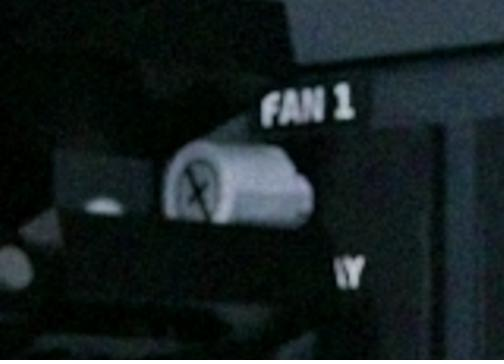

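move --target '[0,0,-0.04,0,0,0,-0.4,-1,-1,0,0,0,0,0,0,1,1,1]' --speed 0.08

move --pt "0 0 0 0 0 -0.6 -0.4 -1 -1 0 0 0 0 0 0 1 1 1" --pt "0 0 0 0 0 0.8 -0.4 -1 -1 0 0 0 0 0 0 1 1 1" --pt "0 0 0 0 0 0.2 -0.4 -1 -1 0 0 0 0 0 0 1 1 1" --speed 0.43 --blend 0.005

Scene clock: 430.17 s.
left_arm: end_effector_position=(+0.8032, -0.2737, +0.5216) position_measured=179 object_status=3 touch_left=((3 16 -10 5) (-15 -2 1 -3) (-8 -8 4 -3) (-2 11 -12 -6) (-2 -4 -4 -6) (-3 -2 -8 7) (-2 -2 -3 -4)) touch_right=((8 5 -5 -17) (10 -34 -2 -26) (-16 -22 -11 7) (3 -18 11 -13) (11 -3 9 -28) (50 11 -19 -4) (19 -19 10 -4)) end_effector_quat_wxyz=(-0.398, +0.559, -0.432, +0.584) | right_arm: end_effector_position=(+0.6041, +0.1867, +0.4160) position_measured=3 object_status=3 touch_left=((-6 -2 3 1) (-1 0 -1 5) (-2 1 1 -5) (11 -2 16 -2) (2 6 -1 -17) (-2 -2 5 -8) (3 15 -2 -10)) touch_right=((-4 -7 -4 0) (-3 -20 14 -18) (-1 5 21 -9) (16 9 -1 -11) (-10 -6 -2 -16) (-2 -21 7 0) (-8 -5 2 -2)) end_effector_quat_wxyz=(-0.311, +0.635, +0.311, +0.635)
Joint positions: left_arm=[0.9 0.807 -0.969 1.224 3.404 0.162 0.694] | right_arm=[0.235 0.52 -0.203 1.897 4.294 1.115 0.966]
Joint torques (N m): left_arm=[0.16 -21.74 -6.08 -10.54 0.01 2.4 -0.19] | right_arm=[-1.11 -16.79 -2.41 -7.55 -1.3 2.61 -0.01]
Flange force (N): left_arm=[-3.2 0.8 -5.7] | right_arm=[1.4 0.4 -1.7]
Hand target: left_arm +0.8032, -0.2737, +0.5216; -0.398, +0.559, -0.432, +0.584 | right_arm +0.6041, +0.1867, +0.4160; -0.311, +0.635, +0.311, +0.635
Off the commanded pose: left_arm 0.000 m, 0 deg | right_arm 0.000 m, 0 deg.
move: done

Scene clock: 437.40 s.
left_arm: end_effector_position=(+0.8032, -0.2737, +0.5217) position_measured=179 object_status=3 touch_left=((-5 16 -3 -4) (-6 -1 4 3) (-2 -6 -2 -10) (-4 -5 -13 -2) (-5 2 3 -13) (-1 -7 0 3) (1 -6 6 -2)) touch_right=((10 24 -4 -8) (17 -13 2 -15) (-19 -20 -10 46) (-10 -3 -12 3) (-8 -5 -1 -10) (10 -16 -13 6) (-6 -12 23 10)) end_effector_quat_wxyz=(+0.560, -0.398, +0.584, -0.433) | right_arm: end_effector_position=(+0.6041, +0.1867, +0.4160) position_measured=3 object_status=3 touch_left=((-12 -8 7 -3) (2 -2 -8 1) (-4 8 3 -2) (2 -5 7 0) (-8 13 9 -21) (4 2 1 0) (-1 10 -2 1)) touch_right=((-11 8 -3 -9) (10 7 3 -7) (9 -13 -7 2) (18 -11 16 -5) (2 13 -1 -4) (8 -7 -9 0) (10 5 5 9)) end_effector_quat_wxyz=(-0.311, +0.635, +0.311, +0.635)
Joint positions: left_arm=[0.116 0.711 0.623 1.263 3.972 0.721 4.83] | right_arm=[0.235 0.52 -0.203 1.897 4.294 1.115 0.966]
Joint torques (N m): left_arm=[0.05 -22.42 3.63 -11.31 -1.97 0.95 -0.2] | right_arm=[-1.12 -16.8 -2.36 -7.6 -1.32 2.61 0]
Flange force (N): left_arm=[-1.7 2.0 -6.1] | right_arm=[1.4 0.3 -1.8]
Hand target: left_arm +0.8032, -0.2737, +0.5217; +0.560, -0.398, +0.584, -0.433 | right_arm +0.6041, +0.1867, +0.4160; -0.311, +0.635, +0.311, +0.635
Off the commanded pose: left_arm 0.000 m, 0 deg | right_arm 0.000 m, 0 deg.
move: done

move --pt "0 0 0 0 0 -0.4 -0.4 -1 -1 0 0 0 0 0 0 1 1 1" --pt "-0.0083 0.0017 0.0368 0 0 -0.4 -0.4 -1 -1 0 0 0 0 0 0 1 1 1" --speed '[0.4,0.04]' --cameras '["cam_right_wrist"]'

zoom_image --camera "cam_right_wrist" --region '[390, 110, 502, 190]'

Scene clock: 464.20 s.
left_arm: end_effector_position=(+0.8255, -0.2700, +0.5223) position_measured=179 object_status=3 touch_left=((0 8 -6 -5) (-2 1 3 14) (0 -6 7 -5) (-7 -3 -11 -13) (-4 -1 -3 -7) (-4 -9 3 -3) (1 -10 -2 -7)) touch_right=((21 2 -18 -5) (-16 -30 9 -21) (-7 5 -4 -24) (-7 19 27 -20) (-29 21 0 -2) (-3 10 -8 21) (17 -4 4 -8)) end_effector_quat_wxyz=(-0.198, +0.666, -0.238, +0.679) | right_arm: end_effector_position=(+0.6041, +0.1867, +0.4160) position_measured=3 object_status=3 touch_left=((-3 1 12 12) (7 4 12 -11) (-10 1 11 4) (16 3 -3 0) (-5 9 0 -23) (2 8 -8 -5) (-10 5 3 0)) touch_right=((0 -11 -3 6) (6 -4 17 -1) (12 1 -7 -5) (6 6 2 5) (8 1 -3 -8) (-2 -1 -6 22) (18 9 11 10)) end_effector_quat_wxyz=(-0.311, +0.635, +0.311, +0.635)
Joint positions: left_arm=[-0.017 0.856 0.976 1.186 3.889 0.822 5.856] | right_arm=[0.235 0.52 -0.203 1.897 4.294 1.115 0.966]
Joint torques (N m): left_arm=[-0.01 -23 5.82 -9.69 -2.33 0.32 -0.27] | right_arm=[-1.08 -16.82 -2.35 -7.54 -1.33 2.57 0.01]
Flange force (N): left_arm=[-2.5 -0.9 -6.5] | right_arm=[1.4 0.5 -1.7]
Hand target: left_arm +0.8256, -0.2700, +0.5222; -0.198, +0.666, -0.238, +0.679 | right_arm +0.6041, +0.1867, +0.4160; -0.311, +0.635, +0.311, +0.635
Off the commanded pose: left_arm 0.000 m, 0 deg | right_arm 0.000 m, 0 deg.
move: done
camera_calibration:
cam_right_wrist: T_world_to_cam=[[0.784422, -0.619968, 0.0179393, -0.369669], [0.0089422, -0.017616, -0.999805, 0.465071], [0.620163, 0.784429, -0.0082745, -0.364348], [0, 0, 0, 1]] pos_world=[0.511772, 0.0648152, 0.468597]
Images, in order (width x height): cam_right_wrist 896x504.

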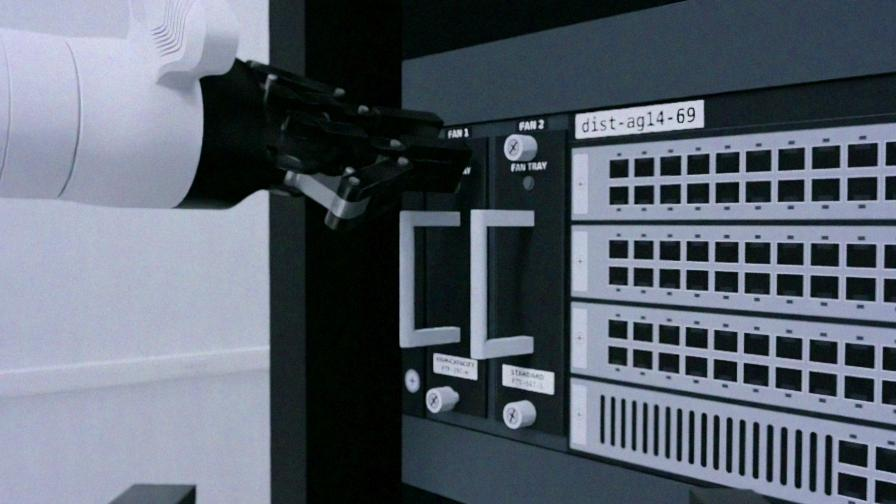

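Scaled by 4.500 from the camera's 896x504 image, which has a finer 1280x720 frame.

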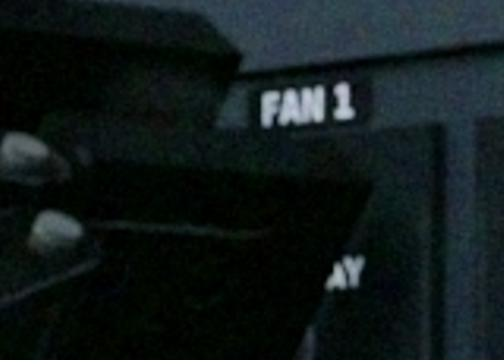

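move --target '[0,0,0,0,0,0,-1,-1,-1,0,0,0,0,0,0,1,1,1]'

wait --seconds 0.3

Scene clock: 467.17 s.
left_arm: end_effector_position=(+0.8256, -0.2699, +0.5223) position_measured=200 object_status=0 touch_left=((54 301 102 7) (-5 99 16 11) (-5 -5 4 -3) (-4 6 4 -11) (-4 5 1 -4) (3 -3 5 10) (-4 -14 -8 -4)) touch_right=((66 476 243 45) (32 126 61 5) (5 2 -8 9) (-10 10 -8 27) (-13 26 22 -22) (3 8 5 -8) (-10 0 6 10)) end_effector_quat_wxyz=(-0.198, +0.666, -0.238, +0.679) | right_arm: end_effector_position=(+0.6041, +0.1867, +0.4160) position_measured=3 object_status=3 touch_left=((-13 0 -2 -3) (7 1 4 -4) (-5 8 3 1) (14 -14 10 2) (-3 5 1 -17) (11 4 1 1) (3 6 2 2)) touch_right=((-10 9 4 2) (21 -10 -5 -12) (-5 21 -8 13) (-2 -22 7 -7) (5 -7 3 5) (3 -15 13 -13) (-16 -10 -3 -7)) end_effector_quat_wxyz=(-0.311, +0.635, +0.311, +0.635)
Joint positions: left_arm=[-0.017 0.856 0.976 1.186 3.889 0.822 5.856] | right_arm=[0.235 0.52 -0.203 1.897 4.294 1.115 0.966]
Joint torques (N m): left_arm=[1.26 -21.18 5.99 -8.98 -2.12 -0.45 -0.23] | right_arm=[-1.11 -16.84 -2.37 -7.58 -1.31 2.58 0]
Flange force (N): left_arm=[-2.8 -3.6 -9.7] | right_arm=[1.3 0.4 -1.8]
Hand target: left_arm +0.8256, -0.2700, +0.5222; -0.198, +0.666, -0.238, +0.679 | right_arm +0.6041, +0.1867, +0.4160; -0.311, +0.635, +0.311, +0.635
Off the commanded pose: left_arm 0.000 m, 0 deg | right_arm 0.000 m, 0 deg.
move: done

Scene clock: 467.47 s.
left_arm: end_effector_position=(+0.8256, -0.2700, +0.5222) position_measured=200 object_status=2 touch_left=((56 295 89 3) (2 85 23 16) (3 -9 6 0) (-3 10 -2 4) (-5 4 -3 -2) (1 1 6 6) (1 -1 -9 -6)) touch_right=((66 468 239 46) (22 127 50 2) (5 -8 14 -19) (8 9 16 3) (-10 3 14 17) (-3 -10 25 -8) (-32 -12 1 -1)) end_effector_quat_wxyz=(-0.198, +0.666, -0.238, +0.679) | right_arm: end_effector_position=(+0.6041, +0.1867, +0.4160) position_measured=3 object_status=3 touch_left=((-4 9 4 -13) (-6 -2 3 3) (0 7 -1 8) (15 0 -1 7) (-9 7 -3 -6) (3 -2 -11 1) (1 -3 -4 1)) touch_right=((-21 -12 -6 -5) (-5 -9 24 10) (-10 0 -15 -6) (15 -17 -6 -8) (5 -4 -14 -6) (10 -8 12 -1) (1 14 -9 10)) end_effector_quat_wxyz=(-0.311, +0.635, +0.311, +0.635)
Joint positions: left_arm=[-0.017 0.856 0.976 1.186 3.889 0.822 5.856] | right_arm=[0.235 0.52 -0.203 1.897 4.294 1.115 0.966]
Joint torques (N m): left_arm=[1.29 -21.16 5.96 -8.99 -2.09 -0.48 -0.24] | right_arm=[-1.16 -16.82 -2.4 -7.57 -1.32 2.57 -0.02]
Flange force (N): left_arm=[-3.0 -3.6 -10.0] | right_arm=[1.3 0.5 -1.9]
Hand target: left_arm +0.8256, -0.2700, +0.5222; -0.198, +0.666, -0.238, +0.679 | right_arm +0.6041, +0.1867, +0.4160; -0.311, +0.635, +0.311, +0.635
Tool commands: left_gripper/position=-1.0 left_gripper/force_limit=-1.0 left_gripper/speed=-1.0 right_gripper/position=+1.0 right_gripper/force_limit=+1.0 right_gripper/speed=+1.0
Off the commanded pose: left_arm 0.000 m, 0 deg | right_arm 0.000 m, 0 deg.
wait: 0.30 s; at rest by 0.17 s

move --target '[-0.0022,-0.0007,0,0,0,0,-0.4,-0.5,-1,0,0,0,0,0,0,1,1,1]' --speed 0.02

move --target '[0,0,0,0,0,0,-1,-0.5,-1,0,0,0,0,0,0,1,1,1]'

move --target '[0,0,0.0035,0,0,0,-1,-0.5,-1,0,0,0,0,0,0,1,1,1]' --speed 0.02

move --target '[0,0,0.0025,0,0,0,-1,-0.5,-1,0,0,0,0,0,0,1,1,1]' --speed 0.02

Scene clock: 482.23 s.
left_arm: end_effector_position=(+0.8256, -0.2689, +0.5213) position_measured=179 object_status=3 touch_left=((-2 15 2 -1) (-15 -5 12 8) (-6 -12 4 -2) (-3 9 -7 -3) (-4 -2 -4 -8) (3 0 2 10) (-2 -4 -8 -6)) touch_right=((-2 8 -24 12) (6 -6 -9 -4) (-12 -7 41 -23) (10 -11 9 18) (-7 -5 1 11) (0 -5 1 -1) (-20 3 -12 -15)) end_effector_quat_wxyz=(-0.198, +0.666, -0.238, +0.679) | right_arm: end_effector_position=(+0.6041, +0.1867, +0.4160) position_measured=3 object_status=3 touch_left=((-16 -3 -1 -6) (-2 -4 0 -5) (-7 13 -5 -4) (8 -4 -2 9) (-9 9 -3 -14) (4 2 -5 -1) (-6 -1 -5 2)) touch_right=((-19 -3 -12 -3) (2 2 -7 2) (0 3 -6 -1) (-5 -20 -3 18) (-4 -3 3 -7) (-14 4 10 12) (8 4 4 5)) end_effector_quat_wxyz=(-0.311, +0.635, +0.311, +0.635)
Joint positions: left_arm=[-0.02 0.856 0.976 1.189 3.886 0.821 5.86] | right_arm=[0.235 0.52 -0.203 1.897 4.294 1.115 0.966]
Joint torques (N m): left_arm=[0.01 -23.02 5.81 -9.81 -2.36 0.34 -0.22] | right_arm=[-1.16 -16.83 -2.38 -7.59 -1.35 2.59 0.02]
Flange force (N): left_arm=[-2.6 -1.0 -6.8] | right_arm=[1.4 0.5 -2.0]
Hand target: left_arm +0.8256, -0.2689, +0.5214; -0.198, +0.666, -0.238, +0.679 | right_arm +0.6041, +0.1867, +0.4160; -0.311, +0.635, +0.311, +0.635
Off the commanded pose: left_arm 0.000 m, 0 deg | right_arm 0.000 m, 0 deg.
move: done

Scene clock: 482.97 s.
left_arm: end_effector_position=(+0.8256, -0.2688, +0.5215) position_measured=201 object_status=0 touch_left=((64 344 331 55) (10 120 70 19) (0 -11 5 -13) (-3 12 -3 -10) (-9 1 -3 -8) (-4 -5 6 1) (-6 -10 -3 -13)) touch_right=((58 512 304 64) (-9 151 85 2) (14 20 10 10) (7 -12 26 -7) (18 -36 19 -14) (1 -8 5 7) (35 -10 5 22)) end_effector_quat_wxyz=(-0.198, +0.666, -0.238, +0.679) | right_arm: end_effector_position=(+0.6041, +0.1867, +0.4160) position_measured=3 object_status=3 touch_left=((-18 5 12 4) (-9 8 1 -1) (-10 3 -2 7) (11 11 -1 -11) (-4 2 5 -9) (13 5 6 -8) (1 4 -8 0)) touch_right=((-18 10 1 -15) (5 -6 5 -9) (1 -7 -15 -20) (-1 -4 3 -3) (-1 0 -4 5) (0 -1 1 2) (0 3 -3 3)) end_effector_quat_wxyz=(-0.311, +0.635, +0.311, +0.635)
Joint positions: left_arm=[-0.02 0.856 0.976 1.189 3.886 0.821 5.86] | right_arm=[0.235 0.52 -0.203 1.897 4.294 1.115 0.966]
Joint torques (N m): left_arm=[1.48 -21.43 6.12 -8.98 -2.17 -0.47 -0.24] | right_arm=[-1.11 -16.81 -2.44 -7.59 -1.36 2.6 0.02]
Flange force (N): left_arm=[-3.1 -3.6 -9.5] | right_arm=[1.5 0.5 -1.9]
Hand target: left_arm +0.8256, -0.2689, +0.5214; -0.198, +0.666, -0.238, +0.679 | right_arm +0.6041, +0.1867, +0.4160; -0.311, +0.635, +0.311, +0.635
Off the commanded pose: left_arm 0.000 m, 0 deg | right_arm 0.000 m, 0 deg.
move: done

Scene clock: 483.67 s.
left_arm: end_effector_position=(+0.8277, -0.2690, +0.5214) position_measured=201 object_status=2 touch_left=((52 342 318 53) (14 101 71 7) (-1 -5 4 -8) (-3 -7 -2 8) (9 -4 0 3) (-5 -1 6 0) (-5 -1 -2 1)) touch_right=((36 504 342 96) (10 136 69 -1) (23 0 0 31) (-5 14 1 3) (-14 30 0 -23) (1 -16 24 -7) (10 12 9 4)) end_effector_quat_wxyz=(-0.198, +0.666, -0.238, +0.679) | right_arm: end_effector_position=(+0.6041, +0.1867, +0.4160) position_measured=3 object_status=3 touch_left=((-6 -2 8 -7) (3 5 4 -2) (-5 9 -5 0) (4 -9 -3 1) (-14 7 -12 -1) (-3 6 -9 3) (-2 8 -4 1)) touch_right=((-12 -10 -8 -7) (3 10 -7 14) (5 -9 -4 0) (0 6 -4 -5) (5 -13 -5 -13) (-28 0 5 7) (0 11 -11 -10)) end_effector_quat_wxyz=(-0.311, +0.635, +0.311, +0.635)
Joint positions: left_arm=[-0.018 0.86 0.975 1.18 3.887 0.817 5.855] | right_arm=[0.235 0.52 -0.203 1.897 4.294 1.115 0.966]
Joint torques (N m): left_arm=[0.15 -22.04 5.64 -9.86 -2.28 -0.02 -0.24] | right_arm=[-1.13 -16.84 -2.38 -7.57 -1.33 2.6 0]
Flange force (N): left_arm=[-3.0 -1.9 -10.1] | right_arm=[1.4 0.5 -1.8]
Hand target: left_arm +0.8277, -0.2690, +0.5214; -0.198, +0.666, -0.238, +0.679 | right_arm +0.6041, +0.1867, +0.4160; -0.311, +0.635, +0.311, +0.635
Off the commanded pose: left_arm 0.000 m, 0 deg | right_arm 0.000 m, 0 deg.
move: done

Scene clock: 484.37 s.
left_arm: end_effector_position=(+0.8291, -0.2693, +0.5214) position_measured=201 object_status=2 touch_left=((70 370 373 57) (-3 129 87 18) (-3 -5 -1 -7) (0 5 -13 2) (8 -7 -13 -7) (0 1 0 3) (-3 -4 -2 -9)) touch_right=((81 577 362 81) (13 174 75 12) (12 -20 -19 10) (1 3 1 -1) (-21 2 34 -11) (-1 -4 -13 15) (2 -9 26 -18)) end_effector_quat_wxyz=(-0.198, +0.666, -0.238, +0.679) | right_arm: end_effector_position=(+0.6041, +0.1867, +0.4160) position_measured=3 object_status=3 touch_left=((4 -1 10 0) (1 -2 -6 0) (-12 13 -5 -4) (15 7 3 -3) (-13 1 -6 -17) (-3 4 -4 0) (3 10 2 8)) touch_right=((-2 -3 -2 -14) (-17 9 -6 -5) (0 -6 -2 9) (-17 -3 6 -13) (7 7 0 0) (-1 0 -4 -1) (7 4 -10 -1)) end_effector_quat_wxyz=(-0.311, +0.635, +0.311, +0.635)
Joint positions: left_arm=[-0.016 0.863 0.975 1.174 3.888 0.814 5.852] | right_arm=[0.235 0.52 -0.203 1.897 4.294 1.115 0.966]
Joint torques (N m): left_arm=[-8.74 -14.84 0.31 -20.48 -4.04 -0.47 -0.25] | right_arm=[-1.13 -16.83 -2.4 -7.61 -1.35 2.58 0.03]
Flange force (N): left_arm=[-9.5 -1.3 -62.9] | right_arm=[1.4 0.5 -2.0]
Hand target: left_arm +0.8292, -0.2691, +0.5214; -0.198, +0.666, -0.238, +0.679 | right_arm +0.6041, +0.1867, +0.4160; -0.311, +0.635, +0.311, +0.635
Off the commanded pose: left_arm 0.000 m, 0 deg | right_arm 0.000 m, 0 deg.
move: done

move --target '[0,0,-0.0018,0,0,0,-1,-0.5,-1,0,0,0,0,0,0,1,1,1]' --speed 0.02

Scene clock: 490.10 s.
left_arm: end_effector_position=(+0.8282, -0.2689, +0.5214) position_measured=201 object_status=2 touch_left=((69 343 334 55) (-1 114 74 26) (-4 -11 7 1) (-3 9 -6 -1) (-4 0 -2 -5) (0 -2 1 5) (-10 1 -8 -12)) touch_right=((61 528 350 71) (10 140 77 -23) (6 5 -3 -3) (-2 11 -6 3) (-11 5 -10 -23) (-5 -7 -6 15) (-3 -8 10 1)) end_effector_quat_wxyz=(-0.198, +0.666, -0.238, +0.679) | right_arm: end_effector_position=(+0.6041, +0.1867, +0.4160) position_measured=3 object_status=3 touch_left=((-2 -3 1 7) (-11 -2 1 4) (2 0 -4 -6) (17 7 8 -5) (-2 5 -6 -5) (5 -1 -9 5) (-7 8 5 4)) touch_right=((1 3 13 -2) (-7 7 11 -10) (-3 -7 6 5) (1 1 8 -7) (13 -3 -11 1) (0 -11 2 17) (-4 -5 -11 -7)) end_effector_quat_wxyz=(-0.311, +0.635, +0.311, +0.635)
Joint positions: left_arm=[-0.018 0.861 0.975 1.178 3.887 0.816 5.855] | right_arm=[0.235 0.52 -0.203 1.897 4.294 1.115 0.966]
Joint torques (N m): left_arm=[-2.35 -19.97 4.12 -12.24 -2.58 0.02 -0.23] | right_arm=[-1.12 -16.84 -2.37 -7.6 -1.32 2.58 0.05]
Flange force (N): left_arm=[-3.6 -1.7 -22.1] | right_arm=[1.4 0.5 -1.8]
Hand target: left_arm +0.8281, -0.2690, +0.5214; -0.198, +0.666, -0.238, +0.679 | right_arm +0.6041, +0.1867, +0.4160; -0.311, +0.635, +0.311, +0.635
Off the commanded pose: left_arm 0.000 m, 0 deg | right_arm 0.000 m, 0 deg.
move: done

move --target '[0,0,0,0,0,0.5,-1,-0.5,-1,0,0,0,0,0,0,1,1,1]' --speed 0.3

Scene clock: 495.33 s.
left_arm: end_effector_position=(+0.8281, -0.2690, +0.5214) position_measured=201 object_status=2 touch_left=((59 343 330 59) (3 117 77 12) (-1 -2 11 -7) (-5 1 -4 -6) (3 -4 1 -12) (-3 1 3 1) (-1 -4 1 -1)) touch_right=((63 506 330 59) (19 155 57 -9) (-14 -14 24 -8) (-13 5 3 23) (-1 11 20 -13) (16 11 -9 -8) (19 7 13 -13)) end_effector_quat_wxyz=(+0.620, -0.302, +0.639, -0.340) | right_arm: end_effector_position=(+0.6041, +0.1867, +0.4160) position_measured=3 object_status=3 touch_left=((-1 5 11 2) (3 -4 0 -13) (3 9 1 12) (-10 3 11 -3) (5 8 -5 -10) (4 -1 1 0) (-1 -5 -5 -2)) touch_right=((-17 -11 -7 -12) (-6 -15 -13 -9) (10 5 -3 -4) (4 4 12 0) (1 -11 1 -20) (-14 3 -13 0) (5 5 -4 -7)) end_effector_quat_wxyz=(-0.311, +0.635, +0.311, +0.635)
Joint positions: left_arm=[0.169 0.735 0.495 1.169 4.007 0.627 4.53] | right_arm=[0.235 0.52 -0.203 1.897 4.294 1.115 0.966]
Joint torques (N m): left_arm=[-1.45 -20.11 1.94 -12.18 -1.58 0.6 -0.24] | right_arm=[-1.08 -16.84 -2.37 -7.56 -1.36 2.59 0.02]
Flange force (N): left_arm=[-2.3 2.5 -16.8] | right_arm=[1.4 0.6 -1.7]
Hand target: left_arm +0.8281, -0.2690, +0.5214; +0.620, -0.302, +0.639, -0.340 | right_arm +0.6041, +0.1867, +0.4160; -0.311, +0.635, +0.311, +0.635
Off the commanded pose: left_arm 0.000 m, 0 deg | right_arm 0.000 m, 0 deg.
move: done

move --target '[0,0,0.0002,0,0,0.5,-1,-0.5,-1,0,0,0,0,0,0,1,1,1]' --speed 0.35

Scene clock: 501.23 s.
left_arm: end_effector_position=(+0.8282, -0.2690, +0.5215) position_measured=201 object_status=2 touch_left=((64 341 335 49) (6 106 75 18) (-1 -9 8 5) (-7 9 0 4) (-9 -11 -3 -7) (-3 -7 -5 3) (-12 -5 -6 -10)) touch_right=((38 491 321 66) (-25 125 53 4) (-19 9 26 24) (-6 2 4 18) (7 -31 17 -4) (-9 -1 10 -12) (-24 -9 18 4)) end_effector_quat_wxyz=(+0.679, +0.238, +0.666, +0.198) | right_arm: end_effector_position=(+0.6041, +0.1867, +0.4160) position_measured=3 object_status=3 touch_left=((2 10 5 -2) (-3 0 -4 -2) (-4 4 -10 5) (5 5 4 -5) (-25 7 -5 -21) (-3 4 -5 5) (-7 11 4 2)) touch_right=((-7 4 1 0) (2 9 6 12) (-11 17 6 -1) (10 -4 0 -3) (-12 -5 -13 -16) (0 -15 -2 17) (9 8 17 -7)) end_effector_quat_wxyz=(-0.311, +0.635, +0.311, +0.635)
Joint positions: left_arm=[0.413 0.694 -0.005 1.155 4.067 0.443 3.212] | right_arm=[0.235 0.52 -0.203 1.897 4.294 1.115 0.966]
Joint torques (N m): left_arm=[-2.05 -21.01 -1.14 -10 -0.59 1.42 -0.3] | right_arm=[-1.09 -16.82 -2.35 -7.61 -1.3 2.56 0.02]
Flange force (N): left_arm=[-2.0 0.7 -5.4] | right_arm=[1.3 0.3 -1.8]
Hand target: left_arm +0.8283, -0.2691, +0.5214; +0.679, +0.238, +0.666, +0.198 | right_arm +0.6041, +0.1867, +0.4160; -0.311, +0.635, +0.311, +0.635
Off the commanded pose: left_arm 0.000 m, 0 deg | right_arm 0.000 m, 0 deg.
move: done

move --target '[0,0,0.0008,0,0,0.5,-1,-0.5,-1,0,0,0,0,0,0,1,1,1]' --speed 0.35 --cameras '["cam_right_wrist"]'

zoom_image --camera "cam_right_wrist" --region '[390, 110, 502, 190]'

Scene clock: 508.87 s.
left_arm: end_effector_position=(+0.8287, -0.2691, +0.5214) position_measured=201 object_status=2 touch_left=((55 315 302 41) (2 112 70 17) (-4 -9 6 -2) (-5 0 2 0) (4 -5 -2 -9) (1 0 2 11) (-3 -7 1 -8)) touch_right=((76 518 341 81) (7 120 55 -13) (-5 30 -6 -11) (4 24 0 -13) (-12 -18 19 -3) (3 1 -34 -13) (-6 -34 1 4)) end_effector_quat_wxyz=(+0.340, +0.639, +0.302, +0.620) | right_arm: end_effector_position=(+0.6041, +0.1867, +0.4160) position_measured=3 object_status=3 touch_left=((-12 -2 9 -6) (0 -1 -1 -11) (-5 9 -8 6) (2 -4 -1 -8) (-18 10 -3 -14) (5 1 -2 -5) (-3 4 -7 2)) touch_right=((-7 9 5 -3) (-1 -5 -7 3) (3 20 -4 -12) (4 -1 20 -7) (-5 -5 9 -15) (0 -4 -2 -8) (15 -5 -4 3)) end_effector_quat_wxyz=(-0.311, +0.635, +0.311, +0.635)
Joint positions: left_arm=[0.705 0.758 -0.617 1.137 3.934 0.22 2.148] | right_arm=[0.235 0.52 -0.203 1.897 4.294 1.115 0.966]
Joint torques (N m): left_arm=[-7.86 -20.55 -7.17 -6.86 0.24 2.04 -0.32] | right_arm=[-1.15 -16.79 -2.37 -7.62 -1.33 2.6 0.01]
Flange force (N): left_arm=[-4.1 7.2 -7.4] | right_arm=[1.4 0.3 -1.9]
Hand target: left_arm +0.8287, -0.2691, +0.5214; +0.340, +0.639, +0.302, +0.620 | right_arm +0.6041, +0.1867, +0.4160; -0.311, +0.635, +0.311, +0.635
Off the commanded pose: left_arm 0.000 m, 0 deg | right_arm 0.000 m, 0 deg.
move: done
camera_calibration:
cam_right_wrist: T_world_to_cam=[[0.784422, -0.619968, 0.0179393, -0.369669], [0.0089422, -0.017616, -0.999805, 0.465071], [0.620163, 0.784429, -0.0082745, -0.364348], [0, 0, 0, 1]] pos_world=[0.511772, 0.0648152, 0.468597]
Images, in order (width x height): cam_right_wrist 896x504.

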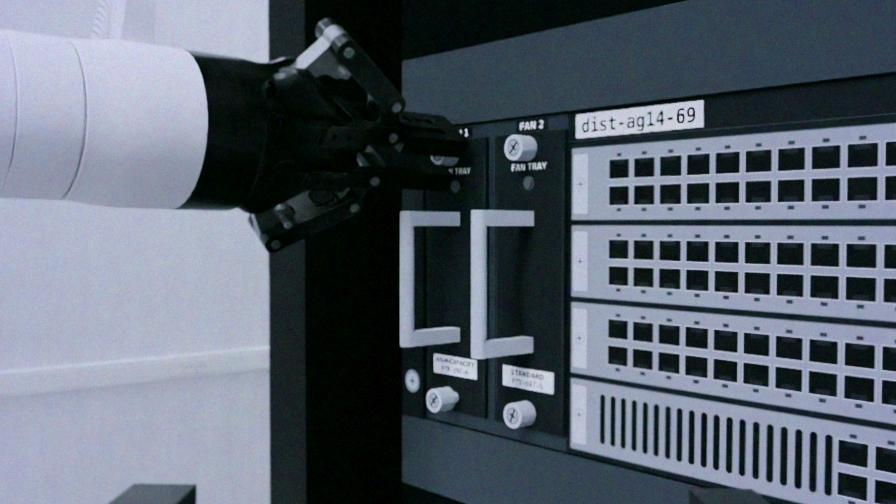

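Scaled by 4.500 from the camera's 896x504 image, which has a finer 1280x720 frame.

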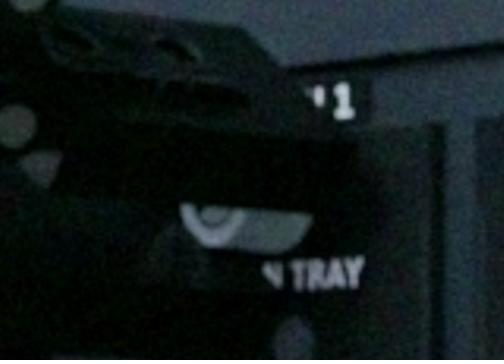

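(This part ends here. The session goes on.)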